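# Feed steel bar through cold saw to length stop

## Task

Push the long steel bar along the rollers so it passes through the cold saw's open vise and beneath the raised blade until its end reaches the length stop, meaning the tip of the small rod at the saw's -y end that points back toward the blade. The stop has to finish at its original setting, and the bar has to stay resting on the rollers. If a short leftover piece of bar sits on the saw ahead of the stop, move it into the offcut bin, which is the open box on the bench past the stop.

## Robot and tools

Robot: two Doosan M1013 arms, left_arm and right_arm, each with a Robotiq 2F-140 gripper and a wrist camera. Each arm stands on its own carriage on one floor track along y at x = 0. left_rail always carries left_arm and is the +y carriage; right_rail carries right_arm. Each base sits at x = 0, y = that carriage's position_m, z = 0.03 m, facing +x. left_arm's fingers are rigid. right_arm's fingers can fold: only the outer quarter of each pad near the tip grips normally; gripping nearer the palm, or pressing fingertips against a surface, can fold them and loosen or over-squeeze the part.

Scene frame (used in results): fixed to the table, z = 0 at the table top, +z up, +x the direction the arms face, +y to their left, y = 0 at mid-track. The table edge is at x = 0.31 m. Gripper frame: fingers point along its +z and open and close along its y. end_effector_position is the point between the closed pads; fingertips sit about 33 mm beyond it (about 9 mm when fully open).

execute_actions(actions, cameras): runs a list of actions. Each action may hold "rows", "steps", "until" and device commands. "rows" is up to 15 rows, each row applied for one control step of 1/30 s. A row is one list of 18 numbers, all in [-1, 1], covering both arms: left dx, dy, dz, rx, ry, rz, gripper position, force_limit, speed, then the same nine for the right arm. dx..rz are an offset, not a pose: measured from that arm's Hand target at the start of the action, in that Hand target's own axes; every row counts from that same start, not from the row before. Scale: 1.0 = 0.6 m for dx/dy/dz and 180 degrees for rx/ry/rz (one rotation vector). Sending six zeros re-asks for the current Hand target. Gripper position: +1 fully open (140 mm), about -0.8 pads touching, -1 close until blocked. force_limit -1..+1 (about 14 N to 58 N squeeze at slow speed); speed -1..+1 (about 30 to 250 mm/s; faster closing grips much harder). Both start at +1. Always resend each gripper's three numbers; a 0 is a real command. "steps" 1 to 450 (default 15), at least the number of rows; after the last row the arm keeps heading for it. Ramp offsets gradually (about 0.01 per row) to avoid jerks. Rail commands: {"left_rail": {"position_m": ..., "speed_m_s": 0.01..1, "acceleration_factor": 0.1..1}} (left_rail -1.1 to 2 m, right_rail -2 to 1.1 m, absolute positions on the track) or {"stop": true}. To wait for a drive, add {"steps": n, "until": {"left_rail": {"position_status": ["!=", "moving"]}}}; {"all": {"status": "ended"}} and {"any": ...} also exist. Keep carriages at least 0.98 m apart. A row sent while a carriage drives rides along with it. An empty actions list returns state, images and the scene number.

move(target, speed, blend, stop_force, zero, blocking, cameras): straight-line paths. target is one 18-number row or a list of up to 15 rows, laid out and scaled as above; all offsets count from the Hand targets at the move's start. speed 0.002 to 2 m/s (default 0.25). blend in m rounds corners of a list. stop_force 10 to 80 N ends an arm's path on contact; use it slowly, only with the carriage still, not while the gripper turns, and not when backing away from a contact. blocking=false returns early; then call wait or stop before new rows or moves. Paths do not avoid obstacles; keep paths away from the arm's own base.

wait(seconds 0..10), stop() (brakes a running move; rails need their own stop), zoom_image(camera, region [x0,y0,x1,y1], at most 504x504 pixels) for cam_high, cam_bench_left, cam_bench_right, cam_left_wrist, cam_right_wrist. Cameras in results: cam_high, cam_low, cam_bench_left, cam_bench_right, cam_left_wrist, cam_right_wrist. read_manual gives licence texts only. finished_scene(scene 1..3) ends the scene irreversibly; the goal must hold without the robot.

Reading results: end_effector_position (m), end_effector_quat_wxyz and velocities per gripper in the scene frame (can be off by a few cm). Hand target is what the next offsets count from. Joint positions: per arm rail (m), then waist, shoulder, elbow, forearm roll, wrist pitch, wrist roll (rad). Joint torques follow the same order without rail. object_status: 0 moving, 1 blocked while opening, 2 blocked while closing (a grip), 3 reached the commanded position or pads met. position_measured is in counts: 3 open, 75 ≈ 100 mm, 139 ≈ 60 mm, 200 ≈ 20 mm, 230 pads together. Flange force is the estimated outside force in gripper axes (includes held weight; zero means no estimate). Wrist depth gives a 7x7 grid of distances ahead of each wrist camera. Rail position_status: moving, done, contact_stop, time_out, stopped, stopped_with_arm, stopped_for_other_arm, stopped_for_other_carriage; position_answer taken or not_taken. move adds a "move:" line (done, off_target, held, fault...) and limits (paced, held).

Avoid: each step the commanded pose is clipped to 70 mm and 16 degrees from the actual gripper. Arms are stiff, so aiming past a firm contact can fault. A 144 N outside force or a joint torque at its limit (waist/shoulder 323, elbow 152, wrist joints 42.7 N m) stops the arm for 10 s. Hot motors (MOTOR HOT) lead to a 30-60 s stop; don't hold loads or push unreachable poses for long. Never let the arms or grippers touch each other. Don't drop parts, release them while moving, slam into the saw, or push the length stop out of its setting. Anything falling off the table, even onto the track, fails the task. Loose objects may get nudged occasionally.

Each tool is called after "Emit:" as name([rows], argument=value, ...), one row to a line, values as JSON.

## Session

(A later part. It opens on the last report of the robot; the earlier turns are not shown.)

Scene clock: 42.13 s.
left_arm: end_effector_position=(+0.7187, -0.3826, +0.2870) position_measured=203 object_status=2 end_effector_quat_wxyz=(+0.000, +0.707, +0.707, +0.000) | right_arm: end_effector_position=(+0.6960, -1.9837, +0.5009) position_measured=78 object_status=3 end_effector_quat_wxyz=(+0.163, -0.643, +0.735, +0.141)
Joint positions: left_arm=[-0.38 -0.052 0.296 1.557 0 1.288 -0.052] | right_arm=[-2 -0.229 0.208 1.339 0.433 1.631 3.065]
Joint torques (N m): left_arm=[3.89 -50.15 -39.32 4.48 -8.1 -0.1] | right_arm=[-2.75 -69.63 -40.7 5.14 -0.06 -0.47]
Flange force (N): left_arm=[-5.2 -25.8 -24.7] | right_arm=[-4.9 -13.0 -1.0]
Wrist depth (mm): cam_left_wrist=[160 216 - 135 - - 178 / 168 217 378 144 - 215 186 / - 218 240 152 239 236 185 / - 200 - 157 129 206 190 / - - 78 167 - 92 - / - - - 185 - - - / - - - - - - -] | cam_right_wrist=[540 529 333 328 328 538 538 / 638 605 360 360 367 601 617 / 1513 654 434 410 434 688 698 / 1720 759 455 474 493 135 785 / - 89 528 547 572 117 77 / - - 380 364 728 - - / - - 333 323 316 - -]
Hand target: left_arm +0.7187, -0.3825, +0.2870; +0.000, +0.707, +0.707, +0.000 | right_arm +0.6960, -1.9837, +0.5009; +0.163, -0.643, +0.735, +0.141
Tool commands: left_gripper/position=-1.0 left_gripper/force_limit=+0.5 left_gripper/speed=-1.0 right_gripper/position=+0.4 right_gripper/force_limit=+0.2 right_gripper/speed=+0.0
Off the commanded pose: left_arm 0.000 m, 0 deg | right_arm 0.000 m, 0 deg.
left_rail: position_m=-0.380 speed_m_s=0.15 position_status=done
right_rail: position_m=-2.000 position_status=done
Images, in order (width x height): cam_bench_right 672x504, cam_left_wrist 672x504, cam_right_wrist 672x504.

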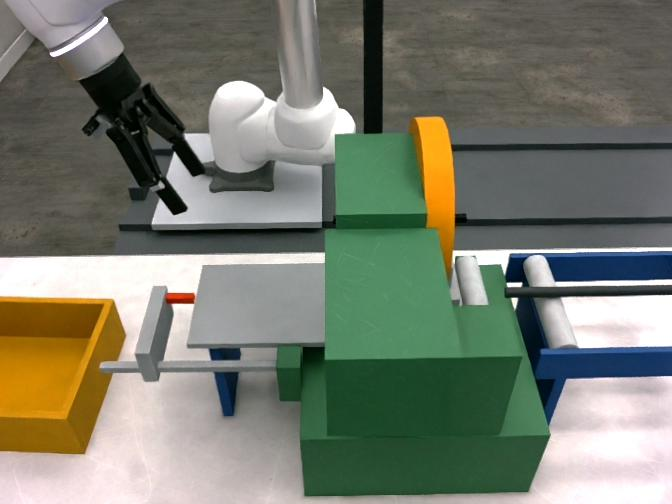

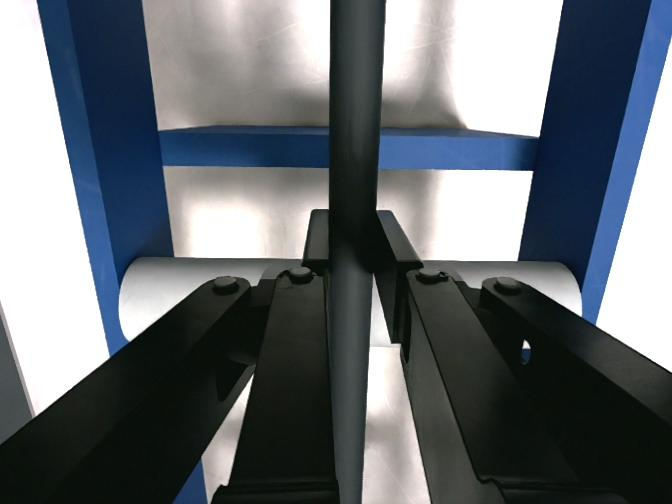

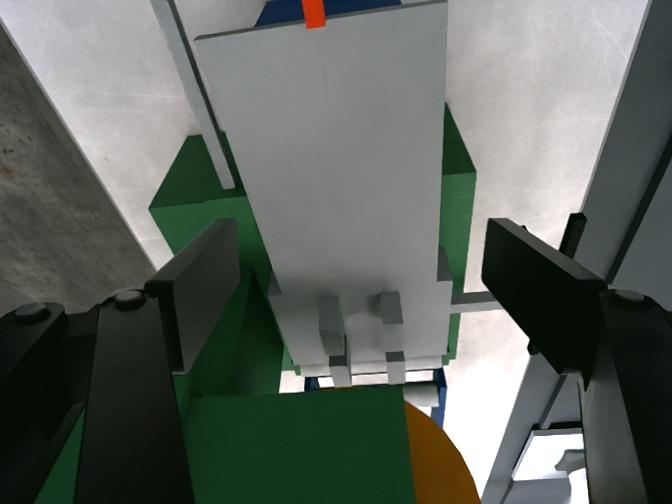

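Emit:
execute_actions([
  {"left_rail":{"position_m":-0.45,"speed_m_s":0.08},"steps":300,"until":{"left_rail":{"position_status":["!=","moving"]}}},
], cameras=["cam_right_wrist"])

Emit:
zoom_image(camera="cam_right_wrist", region=[280, 250, 460, 400])

Scene clock: 43.83 s.
left_arm: end_effector_position=(+0.7187, -0.4525, +0.2870) position_measured=203 object_status=2 end_effector_quat_wxyz=(+0.000, +0.707, +0.707, +0.000) | right_arm: end_effector_position=(+0.6960, -1.9837, +0.5009) position_measured=78 object_status=3 end_effector_quat_wxyz=(+0.163, -0.643, +0.735, +0.141)
Joint positions: left_arm=[-0.45 -0.052 0.296 1.557 0 1.288 -0.052] | right_arm=[-2 -0.229 0.208 1.339 0.433 1.631 3.065]
Joint torques (N m): left_arm=[3.86 -48.72 -37.74 4.46 -7.62 -0.13] | right_arm=[-2.55 -69.54 -40.7 5.14 -0.06 -0.48]
Flange force (N): left_arm=[-4.8 -25.0 -26.7] | right_arm=[-4.3 -13.5 -0.7]
Wrist depth (mm): cam_left_wrist=[160 214 219 139 219 220 169 / 167 189 383 144 385 209 177 / 176 168 169 155 170 170 172 / - 205 - 158 146 208 191 / - - 78 168 - 91 - / - - - 186 - - - / - - - - - - -] | cam_right_wrist=[539 528 336 327 326 517 532 / 641 609 361 360 378 605 614 / 1503 678 424 411 434 688 703 / 1760 754 453 478 492 135 794 / - 89 514 548 567 117 77 / - - 379 364 744 1176 - / - - 332 323 323 - -]
Hand target: left_arm +0.7187, -0.4525, +0.2870; +0.000, +0.707, +0.707, +0.000 | right_arm +0.6960, -1.9837, +0.5009; +0.163, -0.643, +0.735, +0.141
Tool commands: left_gripper/position=-1.0 left_gripper/force_limit=+0.5 left_gripper/speed=-1.0 right_gripper/position=+0.4 right_gripper/force_limit=+0.2 right_gripper/speed=+0.0
Off the commanded pose: left_arm 0.000 m, 0 deg | right_arm 0.000 m, 0 deg.
left_rail: position_m=-0.450 speed_m_s=0.08 position_status=done
right_rail: position_m=-2.000 position_status=done
Images, in order (width x height): cam_right_wrist 672x504.

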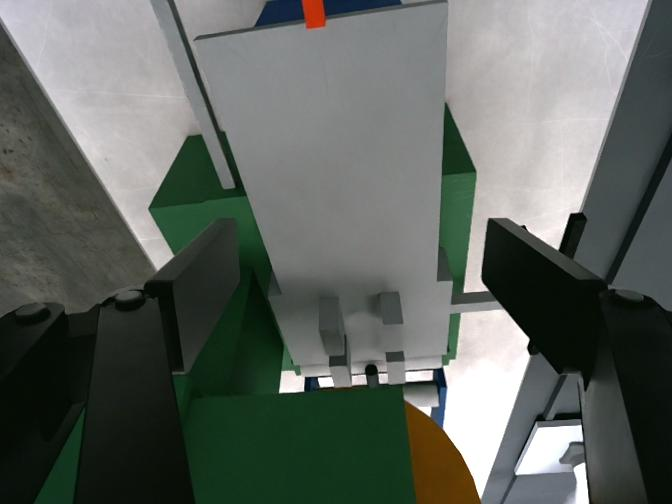

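Scaled by 2.800 from the camera's 672x504 image, which has a finer 960x720 frame.

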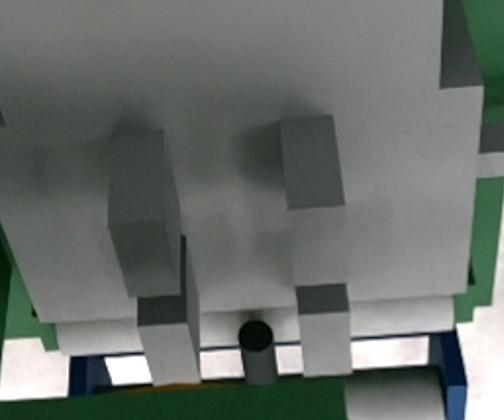

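Emit:
execute_actions([
  {"left_rail":{"position_m":-0.58,"speed_m_s":0.08},"steps":20},
  {"rows":[[0,0.001,0,0,0,0,-1,0.5,-1,0,0,0,0,0,0,0.4,0.2,0],[0,0.002,0,0,0,0,-1,0.5,-1,0,0,0,0,0,0,0.4,0.2,0],[0,0.003,0,0,0,0,-1,0.5,-1,0,0,0,0,0,0,0.4,0.2,0],[0,0.004,0,0,0,0,-1,0.5,-1,0,0,0,0,0,0,0.4,0.2,0],[0,0.005,0,0,0,0,-1,0.5,-1,0,0,0,0,0,0,0.4,0.2,0]],"steps":10},
  {"steps":300,"until":{"left_rail":{"position_status":["!=","moving"]}}},
], cameras=["cam_right_wrist"])

Emit:
zoom_image(camera="cam_right_wrist", region=[280, 250, 460, 400])

Scene clock: 46.47 s.
left_arm: end_effector_position=(+0.7217, -0.5825, +0.2870) position_measured=203 object_status=2 end_effector_quat_wxyz=(+0.000, +0.707, +0.707, +0.000) | right_arm: end_effector_position=(+0.6960, -1.9837, +0.5009) position_measured=78 object_status=3 end_effector_quat_wxyz=(+0.163, -0.643, +0.735, +0.141)
Joint positions: left_arm=[-0.58 -0.051 0.301 1.551 0 1.29 -0.051] | right_arm=[-2 -0.229 0.208 1.339 0.433 1.631 3.065]
Joint torques (N m): left_arm=[4.04 -51.29 -44.31 4.52 -10.54 -0.27] | right_arm=[-2.56 -69.76 -40.7 5.19 -0.06 -0.5]
Flange force (N): left_arm=[-6.1 -32.9 -21.8] | right_arm=[-4.8 -13.2 -1.1]
Flange force at the end of the 1st action (N): left_arm=[-4.3 -23.0 -13.2] | right_arm=[-5.1 -13.1 -0.8]
Flange force at the end of the 2nd action (N): left_arm=[-5.0 -33.7 -21.5] | right_arm=[-4.4 -13.4 -0.7]
Wrist depth (mm): cam_left_wrist=[162 206 390 133 370 360 165 / 169 209 - 142 390 - 183 / 174 209 - 150 412 232 182 / - 210 - 158 147 216 191 / - - 78 167 - 92 - / - - - 184 - - - / - - - - - - -] | cam_right_wrist=[539 527 334 327 327 538 538 / 638 607 360 359 378 622 614 / 1484 672 426 410 423 690 684 / 1720 749 456 475 492 135 808 / - 88 516 575 567 117 77 / - - 379 366 730 - - / - - 333 324 323 - -]
Hand target: left_arm +0.7217, -0.5825, +0.2870; +0.000, +0.707, +0.707, +0.000 | right_arm +0.6960, -1.9837, +0.5009; +0.163, -0.643, +0.735, +0.141
Off the commanded pose: left_arm 0.000 m, 0 deg | right_arm 0.000 m, 0 deg.
left_rail: position_m=-0.580 speed_m_s=0.08 position_status=done
right_rail: position_m=-2.000 position_status=done
Images, in order (width x height): cam_right_wrist 672x504.

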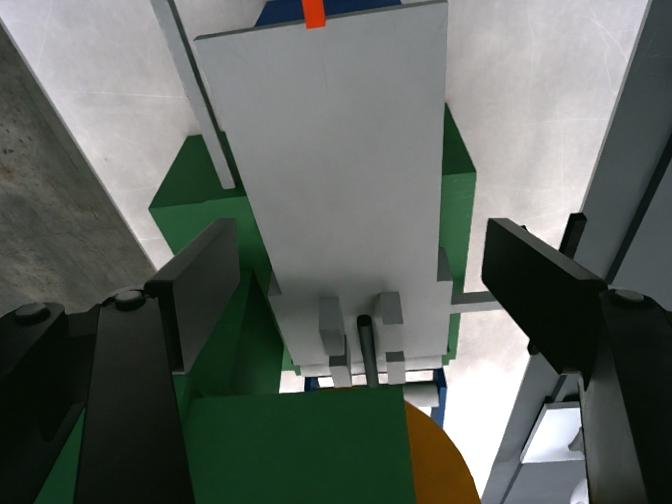

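Scaled by 2.800 from the camera's 672x504 image, which has a finer 960x720 frame.

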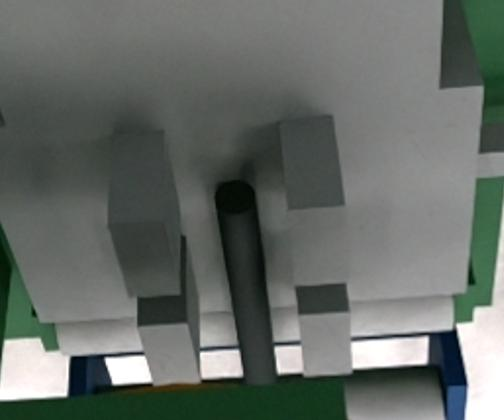

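Emit:
execute_actions([
  {"left_rail":{"position_m":-0.89,"speed_m_s":0.12},"steps":300,"until":{"left_rail":{"position_status":["!=","moving"]}}},
], cameras=["cam_right_wrist","cam_bench_right"])

Emit:
zoom_image(camera="cam_bench_right", region=[160, 270, 250, 340])

Scene clock: 50.10 s.
left_arm: end_effector_position=(+0.7217, -0.8926, +0.2869) position_measured=203 object_status=2 end_effector_quat_wxyz=(+0.000, +0.707, +0.707, +0.000) | right_arm: end_effector_position=(+0.6960, -1.9837, +0.5009) position_measured=78 object_status=3 end_effector_quat_wxyz=(+0.163, -0.643, +0.735, +0.141)
Joint positions: left_arm=[-0.89 -0.051 0.301 1.551 0 1.29 -0.051] | right_arm=[-2 -0.229 0.208 1.339 0.433 1.631 3.065]
Joint torques (N m): left_arm=[3.96 -52.96 -42.14 4.4 -8.45 -0.35] | right_arm=[-2.79 -69.74 -40.8 5.16 -0.08 -0.46]
Flange force (N): left_arm=[-5.3 -27.6 -20.3] | right_arm=[-4.7 -13.3 -0.6]
Wrist depth (mm): cam_left_wrist=[162 207 355 133 363 362 160 / 170 210 - 142 - 220 174 / 174 178 178 154 180 180 179 / 146 192 185 158 184 187 149 / - - 78 167 - 92 - / - - - 184 - - - / - - - - - - -] | cam_right_wrist=[524 530 335 326 327 540 535 / 636 605 360 357 378 605 601 / 1513 678 433 404 435 686 690 / 1760 757 449 477 491 135 791 / - 89 515 547 567 117 77 / - - 380 364 703 - - / - - 332 323 319 - -]
Hand target: left_arm +0.7217, -0.8925, +0.2870; +0.000, +0.707, +0.707, +0.000 | right_arm +0.6960, -1.9837, +0.5009; +0.163, -0.643, +0.735, +0.141
Tool commands: left_gripper/position=-1.0 left_gripper/force_limit=+0.5 left_gripper/speed=-1.0 right_gripper/position=+0.4 right_gripper/force_limit=+0.2 right_gripper/speed=+0.0
Off the commanded pose: left_arm 0.000 m, 0 deg | right_arm 0.000 m, 0 deg.
left_rail: position_m=-0.890 speed_m_s=0.12 position_status=done
right_rail: position_m=-2.000 position_status=done
Images, in order (width x height): cam_bench_right 672x504, cam_right_wrist 672x504.

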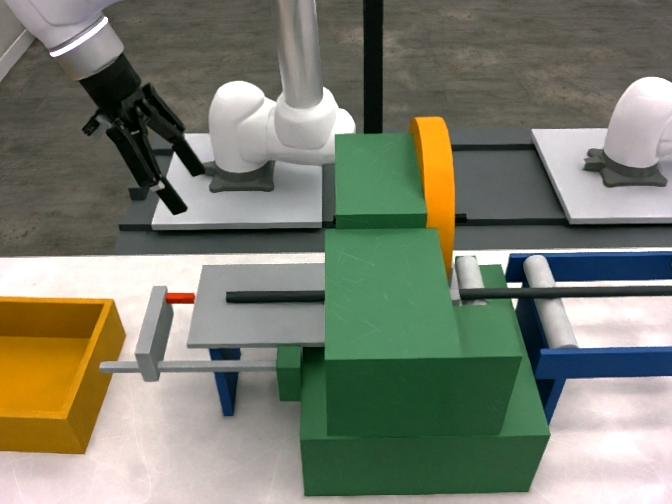

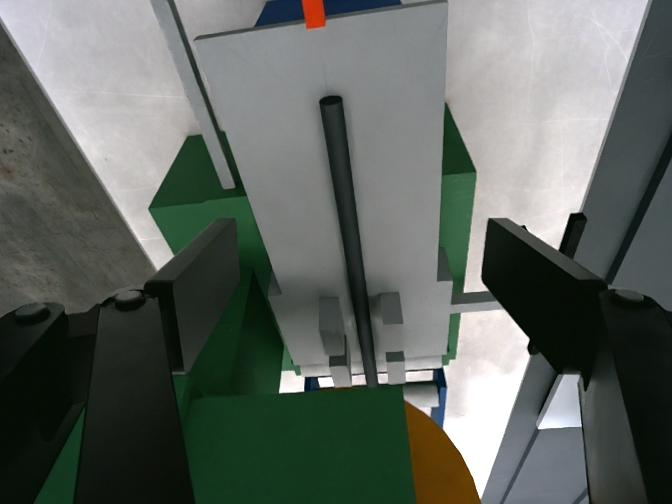

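Scaled by 5.600 from the camera's 672x504 image, which has a finer 960x720 frame.

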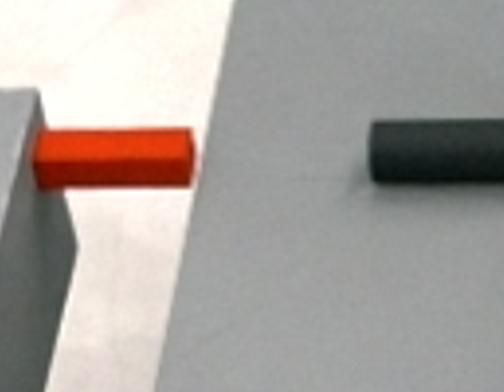

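Emit:
execute_actions([
  {"left_rail":{"position_m":-0.938,"speed_m_s":0.06},"steps":300,"until":{"left_rail":{"position_status":["!=","moving"]}}},
], cameras=["cam_bench_right"])

Emit:
zoom_image(camera="cam_bench_right", region=[160, 270, 250, 340])

Emit:
move(target=[-0.028,0,0,0,0,0,-1,0.5,-1,0,0,0,0,0,0,0.4,0.2,0], cameras=["cam_right_wrist","cam_bench_right"], speed=0.005, stop_force=10)

Emit:
zoom_image(camera="cam_bench_right", region=[160, 270, 250, 340])

Scene clock: 51.77 s.
left_arm: end_effector_position=(+0.7217, -0.9405, +0.2870) position_measured=203 object_status=2 end_effector_quat_wxyz=(+0.000, +0.707, +0.707, +0.000) | right_arm: end_effector_position=(+0.6960, -1.9837, +0.5009) position_measured=78 object_status=3 end_effector_quat_wxyz=(+0.163, -0.643, +0.735, +0.141)
Joint positions: left_arm=[-0.938 -0.051 0.301 1.551 0 1.29 -0.051] | right_arm=[-2 -0.229 0.208 1.339 0.433 1.631 3.065]
Joint torques (N m): left_arm=[4.18 -52.45 -41.8 4.53 -8.35 -0.35] | right_arm=[-2.55 -69.69 -40.75 5.15 -0.07 -0.46]
Flange force (N): left_arm=[-5.2 -27.8 -20.8] | right_arm=[-4.5 -13.3 -1.1]
Wrist depth (mm): cam_left_wrist=[160 194 370 135 - 161 162 / - 166 167 148 167 167 157 / 177 209 - 152 175 218 182 / - 211 - 157 436 215 192 / - - 78 168 - 92 - / - - - 184 - - - / - - - - - - -] | cam_right_wrist=[555 525 335 322 327 535 537 / 639 609 360 357 366 605 617 / 1493 674 436 402 424 686 682 / 1746 759 447 479 491 135 819 / - 88 530 569 566 117 77 / - - 378 366 725 1176 - / - - 333 323 319 - -]
Hand target: left_arm +0.7217, -0.9405, +0.2870; +0.000, +0.707, +0.707, +0.000 | right_arm +0.6960, -1.9837, +0.5009; +0.163, -0.643, +0.735, +0.141
Tool commands: left_gripper/position=-1.0 left_gripper/force_limit=+0.5 left_gripper/speed=-1.0 right_gripper/position=+0.4 right_gripper/force_limit=+0.2 right_gripper/speed=+0.0
Off the commanded pose: left_arm 0.000 m, 0 deg | right_arm 0.000 m, 0 deg.
left_rail: position_m=-0.938 speed_m_s=0.06 position_status=done
right_rail: position_m=-2.000 position_status=done
Images, in order (width x height): cam_bench_right 672x504.

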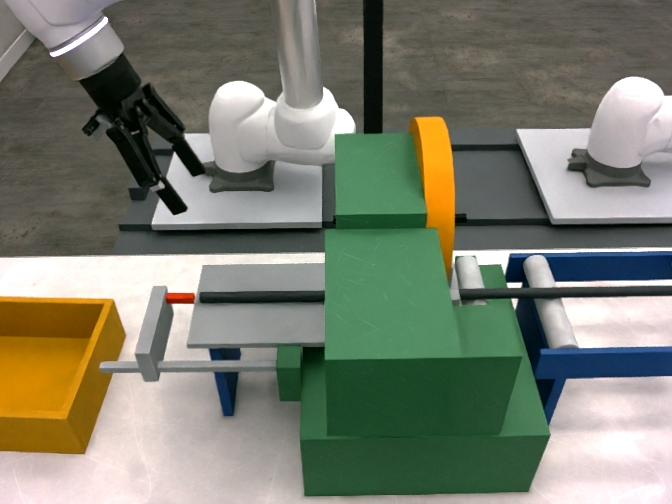

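Scaled by 5.600 from the camera's 672x504 image, which has a finer 960x720 frame.

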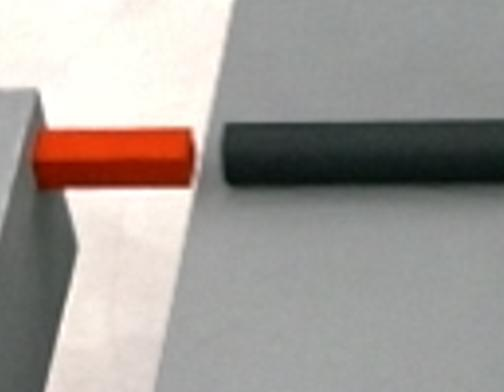

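Scene clock: 54.67 s.
left_arm: end_effector_position=(+0.7217, -0.9522, +0.2870) position_measured=203 object_status=2 end_effector_quat_wxyz=(+0.000, +0.707, +0.707, +0.000) | right_arm: end_effector_position=(+0.6960, -1.9837, +0.5009) position_measured=78 object_status=3 end_effector_quat_wxyz=(+0.163, -0.643, +0.735, +0.141)
Joint positions: left_arm=[-0.938 -0.068 0.301 1.551 0 1.29 -0.068] | right_arm=[-2 -0.229 0.208 1.339 0.433 1.631 3.065]
Joint torques (N m): left_arm=[-5.55 -53.65 -44.7 -0.08 -9.67 -0.31] | right_arm=[-2.75 -69.73 -40.72 5.16 -0.08 -0.46]
Flange force (N): left_arm=[8.6 -30.4 -18.5] | right_arm=[-4.5 -14.1 -0.8]
Wrist depth (mm): cam_left_wrist=[156 161 161 137 161 162 158 / 168 167 167 143 167 167 158 / 177 224 - 150 - - 177 / - 210 - 157 - 215 448 / - - - 169 - 92 - / - - - 184 - - - / - - - - - - -] | cam_right_wrist=[538 525 334 321 327 534 535 / 639 612 360 357 378 602 612 / 1513 672 426 404 436 688 694 / 1733 752 449 476 491 135 759 / - 88 515 562 569 117 77 / - - 379 363 730 - - / - - 333 323 323 - -]
Hand target: left_arm +0.7217, -0.9522, +0.2870; +0.000, +0.707, +0.707, +0.000 (not the last commanded pose) | right_arm +0.6960, -1.9837, +0.5009; +0.163, -0.643, +0.735, +0.141
Off the commanded pose: left_arm 0.005 m, 0 deg | right_arm 0.000 m, 0 deg.
left_rail: position_m=-0.938 speed_m_s=0.06 position_status=done
right_rail: position_m=-2.000 position_status=done
move: contact (left_arm)
Images, in order (width x height): cam_bench_right 672x504, cam_right_wrist 672x504.

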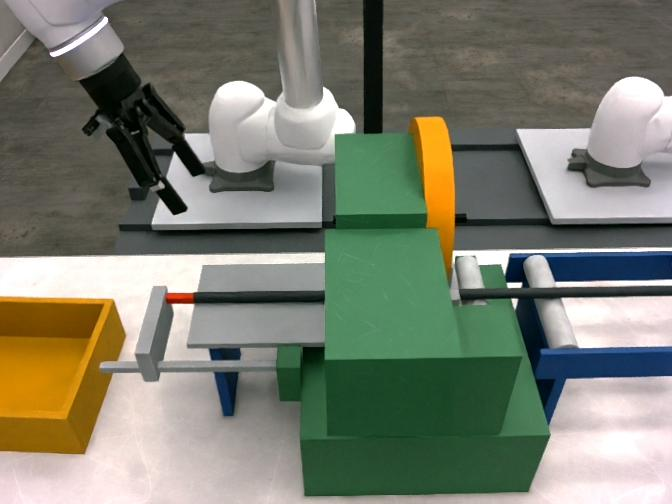

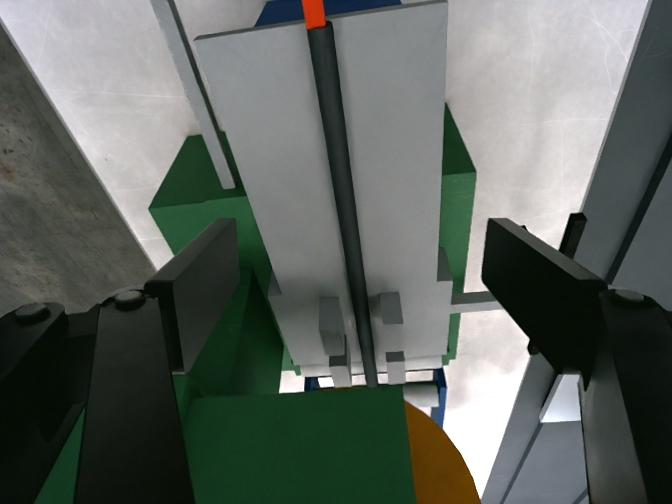

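Scaled by 5.600 from the camera's 672x504 image, which has a finer 960x720 frame.

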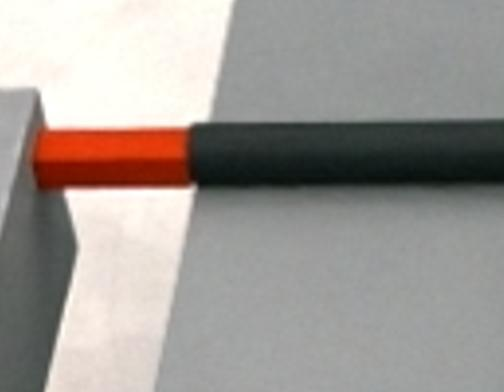

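Emit:
execute_actions([
  {"rows":[[0,0,0,0,0,0,-0.2,0.5,-0.8,0,0,0,0,0,0,0.4,0.2,0]],"steps":45},
], cameras=[])

Emit:
move(target=[0,0,-0.2,0,0,0,-0.2,0.5,-0.8,0,0,0,0,0,0,0.4,0.2,0], cameras=["cam_bench_right"], speed=0.12)

Emit:
zoom_image(camera="cam_bench_right", region=[160, 270, 250, 340])

Scene clock: 56.47 s.
left_arm: end_effector_position=(+0.7217, -0.9522, +0.2870) position_measured=154 object_status=3 end_effector_quat_wxyz=(+0.000, +0.707, +0.707, +0.000) | right_arm: end_effector_position=(+0.6960, -1.9837, +0.5009) position_measured=78 object_status=3 end_effector_quat_wxyz=(+0.163, -0.643, +0.735, +0.141)
Joint positions: left_arm=[-0.938 -0.068 0.301 1.551 0 1.29 -0.068] | right_arm=[-2 -0.229 0.208 1.339 0.433 1.631 3.065]
Joint torques (N m): left_arm=[3.5 -70.73 -42.11 4.15 -0.02 0.18] | right_arm=[-2.73 -69.59 -40.77 5.15 -0.05 -0.48]
Flange force (N): left_arm=[-5.5 -4.2 1.7] | right_arm=[-4.8 -12.9 -1.0]
Wrist depth (mm): cam_left_wrist=[155 159 155 137 162 162 158 / 167 166 167 146 167 167 158 / 174 211 425 152 417 214 179 / - 211 126 160 131 214 191 / - 90 108 175 130 92 - / - - - 204 - - - / - - - 465 - - -] | cam_right_wrist=[542 532 335 321 327 538 535 / 638 602 360 357 369 605 619 / 1513 656 426 402 434 688 696 / 1733 759 453 476 479 135 788 / - 89 515 551 572 117 77 / - - 380 364 728 1188 - / - - 333 323 330 - -]
Hand target: left_arm +0.7217, -0.9522, +0.2870; +0.000, +0.707, +0.707, +0.000 | right_arm +0.6960, -1.9837, +0.5009; +0.163, -0.643, +0.735, +0.141
Off the commanded pose: left_arm 0.000 m, 0 deg | right_arm 0.000 m, 0 deg.
left_rail: position_m=-0.938 speed_m_s=0.06 position_status=done
right_rail: position_m=-2.000 position_status=done
No camera images: "cameras" was empty.

Scene clock: 57.77 s.
left_arm: end_effector_position=(+0.7217, -0.9522, +0.4070) position_measured=154 object_status=3 end_effector_quat_wxyz=(+0.000, +0.707, +0.707, +0.000) | right_arm: end_effector_position=(+0.6960, -1.9837, +0.5009) position_measured=78 object_status=3 end_effector_quat_wxyz=(+0.163, -0.643, +0.735, +0.141)
Joint positions: left_arm=[-0.938 -0.068 0.267 1.378 0 1.497 -0.068] | right_arm=[-2 -0.229 0.208 1.339 0.433 1.631 3.065]
Joint torques (N m): left_arm=[3.51 -69.16 -44.19 4.28 -0.02 0.22] | right_arm=[-2.57 -69.8 -40.84 5.17 -0.07 -0.48]
Flange force (N): left_arm=[-4.8 -5.2 3.7] | right_arm=[-4.3 -14.1 -0.7]
Wrist depth (mm): cam_left_wrist=[- 266 - 245 482 286 - / - 223 270 270 281 228 - / - - 362 267 - 309 - / - - 128 313 131 - 1475 / - 90 - 318 130 92 1435 / - - - 602 - - - / - - - 508 - - -] | cam_right_wrist=[540 527 334 319 326 535 535 / 639 609 360 357 369 605 615 / 1513 674 433 404 434 686 698 / 1733 754 453 477 492 135 791 / - 89 528 550 569 117 77 / - - 378 364 735 - - / - - 333 322 327 - -]
Hand target: left_arm +0.7217, -0.9522, +0.4070; +0.000, +0.707, +0.707, +0.000 | right_arm +0.6960, -1.9837, +0.5009; +0.163, -0.643, +0.735, +0.141
Off the commanded pose: left_arm 0.000 m, 0 deg | right_arm 0.000 m, 0 deg.
left_rail: position_m=-0.938 speed_m_s=0.06 position_status=done
right_rail: position_m=-2.000 position_status=done
move: done
Images, in order (width x height): cam_bench_right 672x504.

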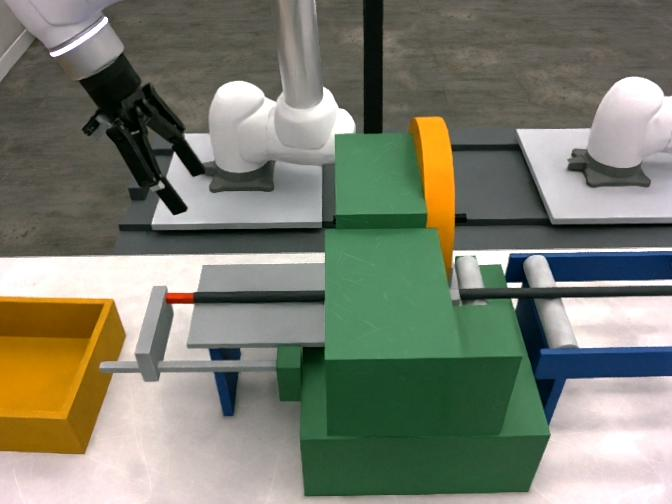

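Scaled by 5.600 from the camera's 672x504 image, which has a finer 960x720 frame.

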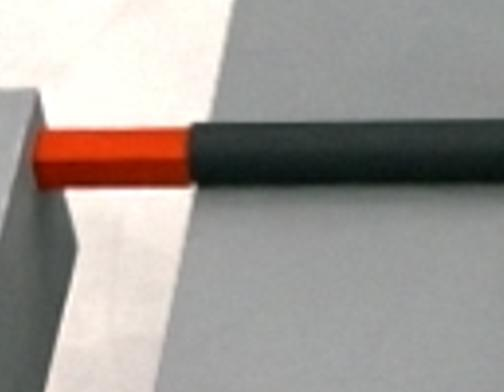

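Emit:
finished_scene(scene=2)

The scene is finished: the task was done.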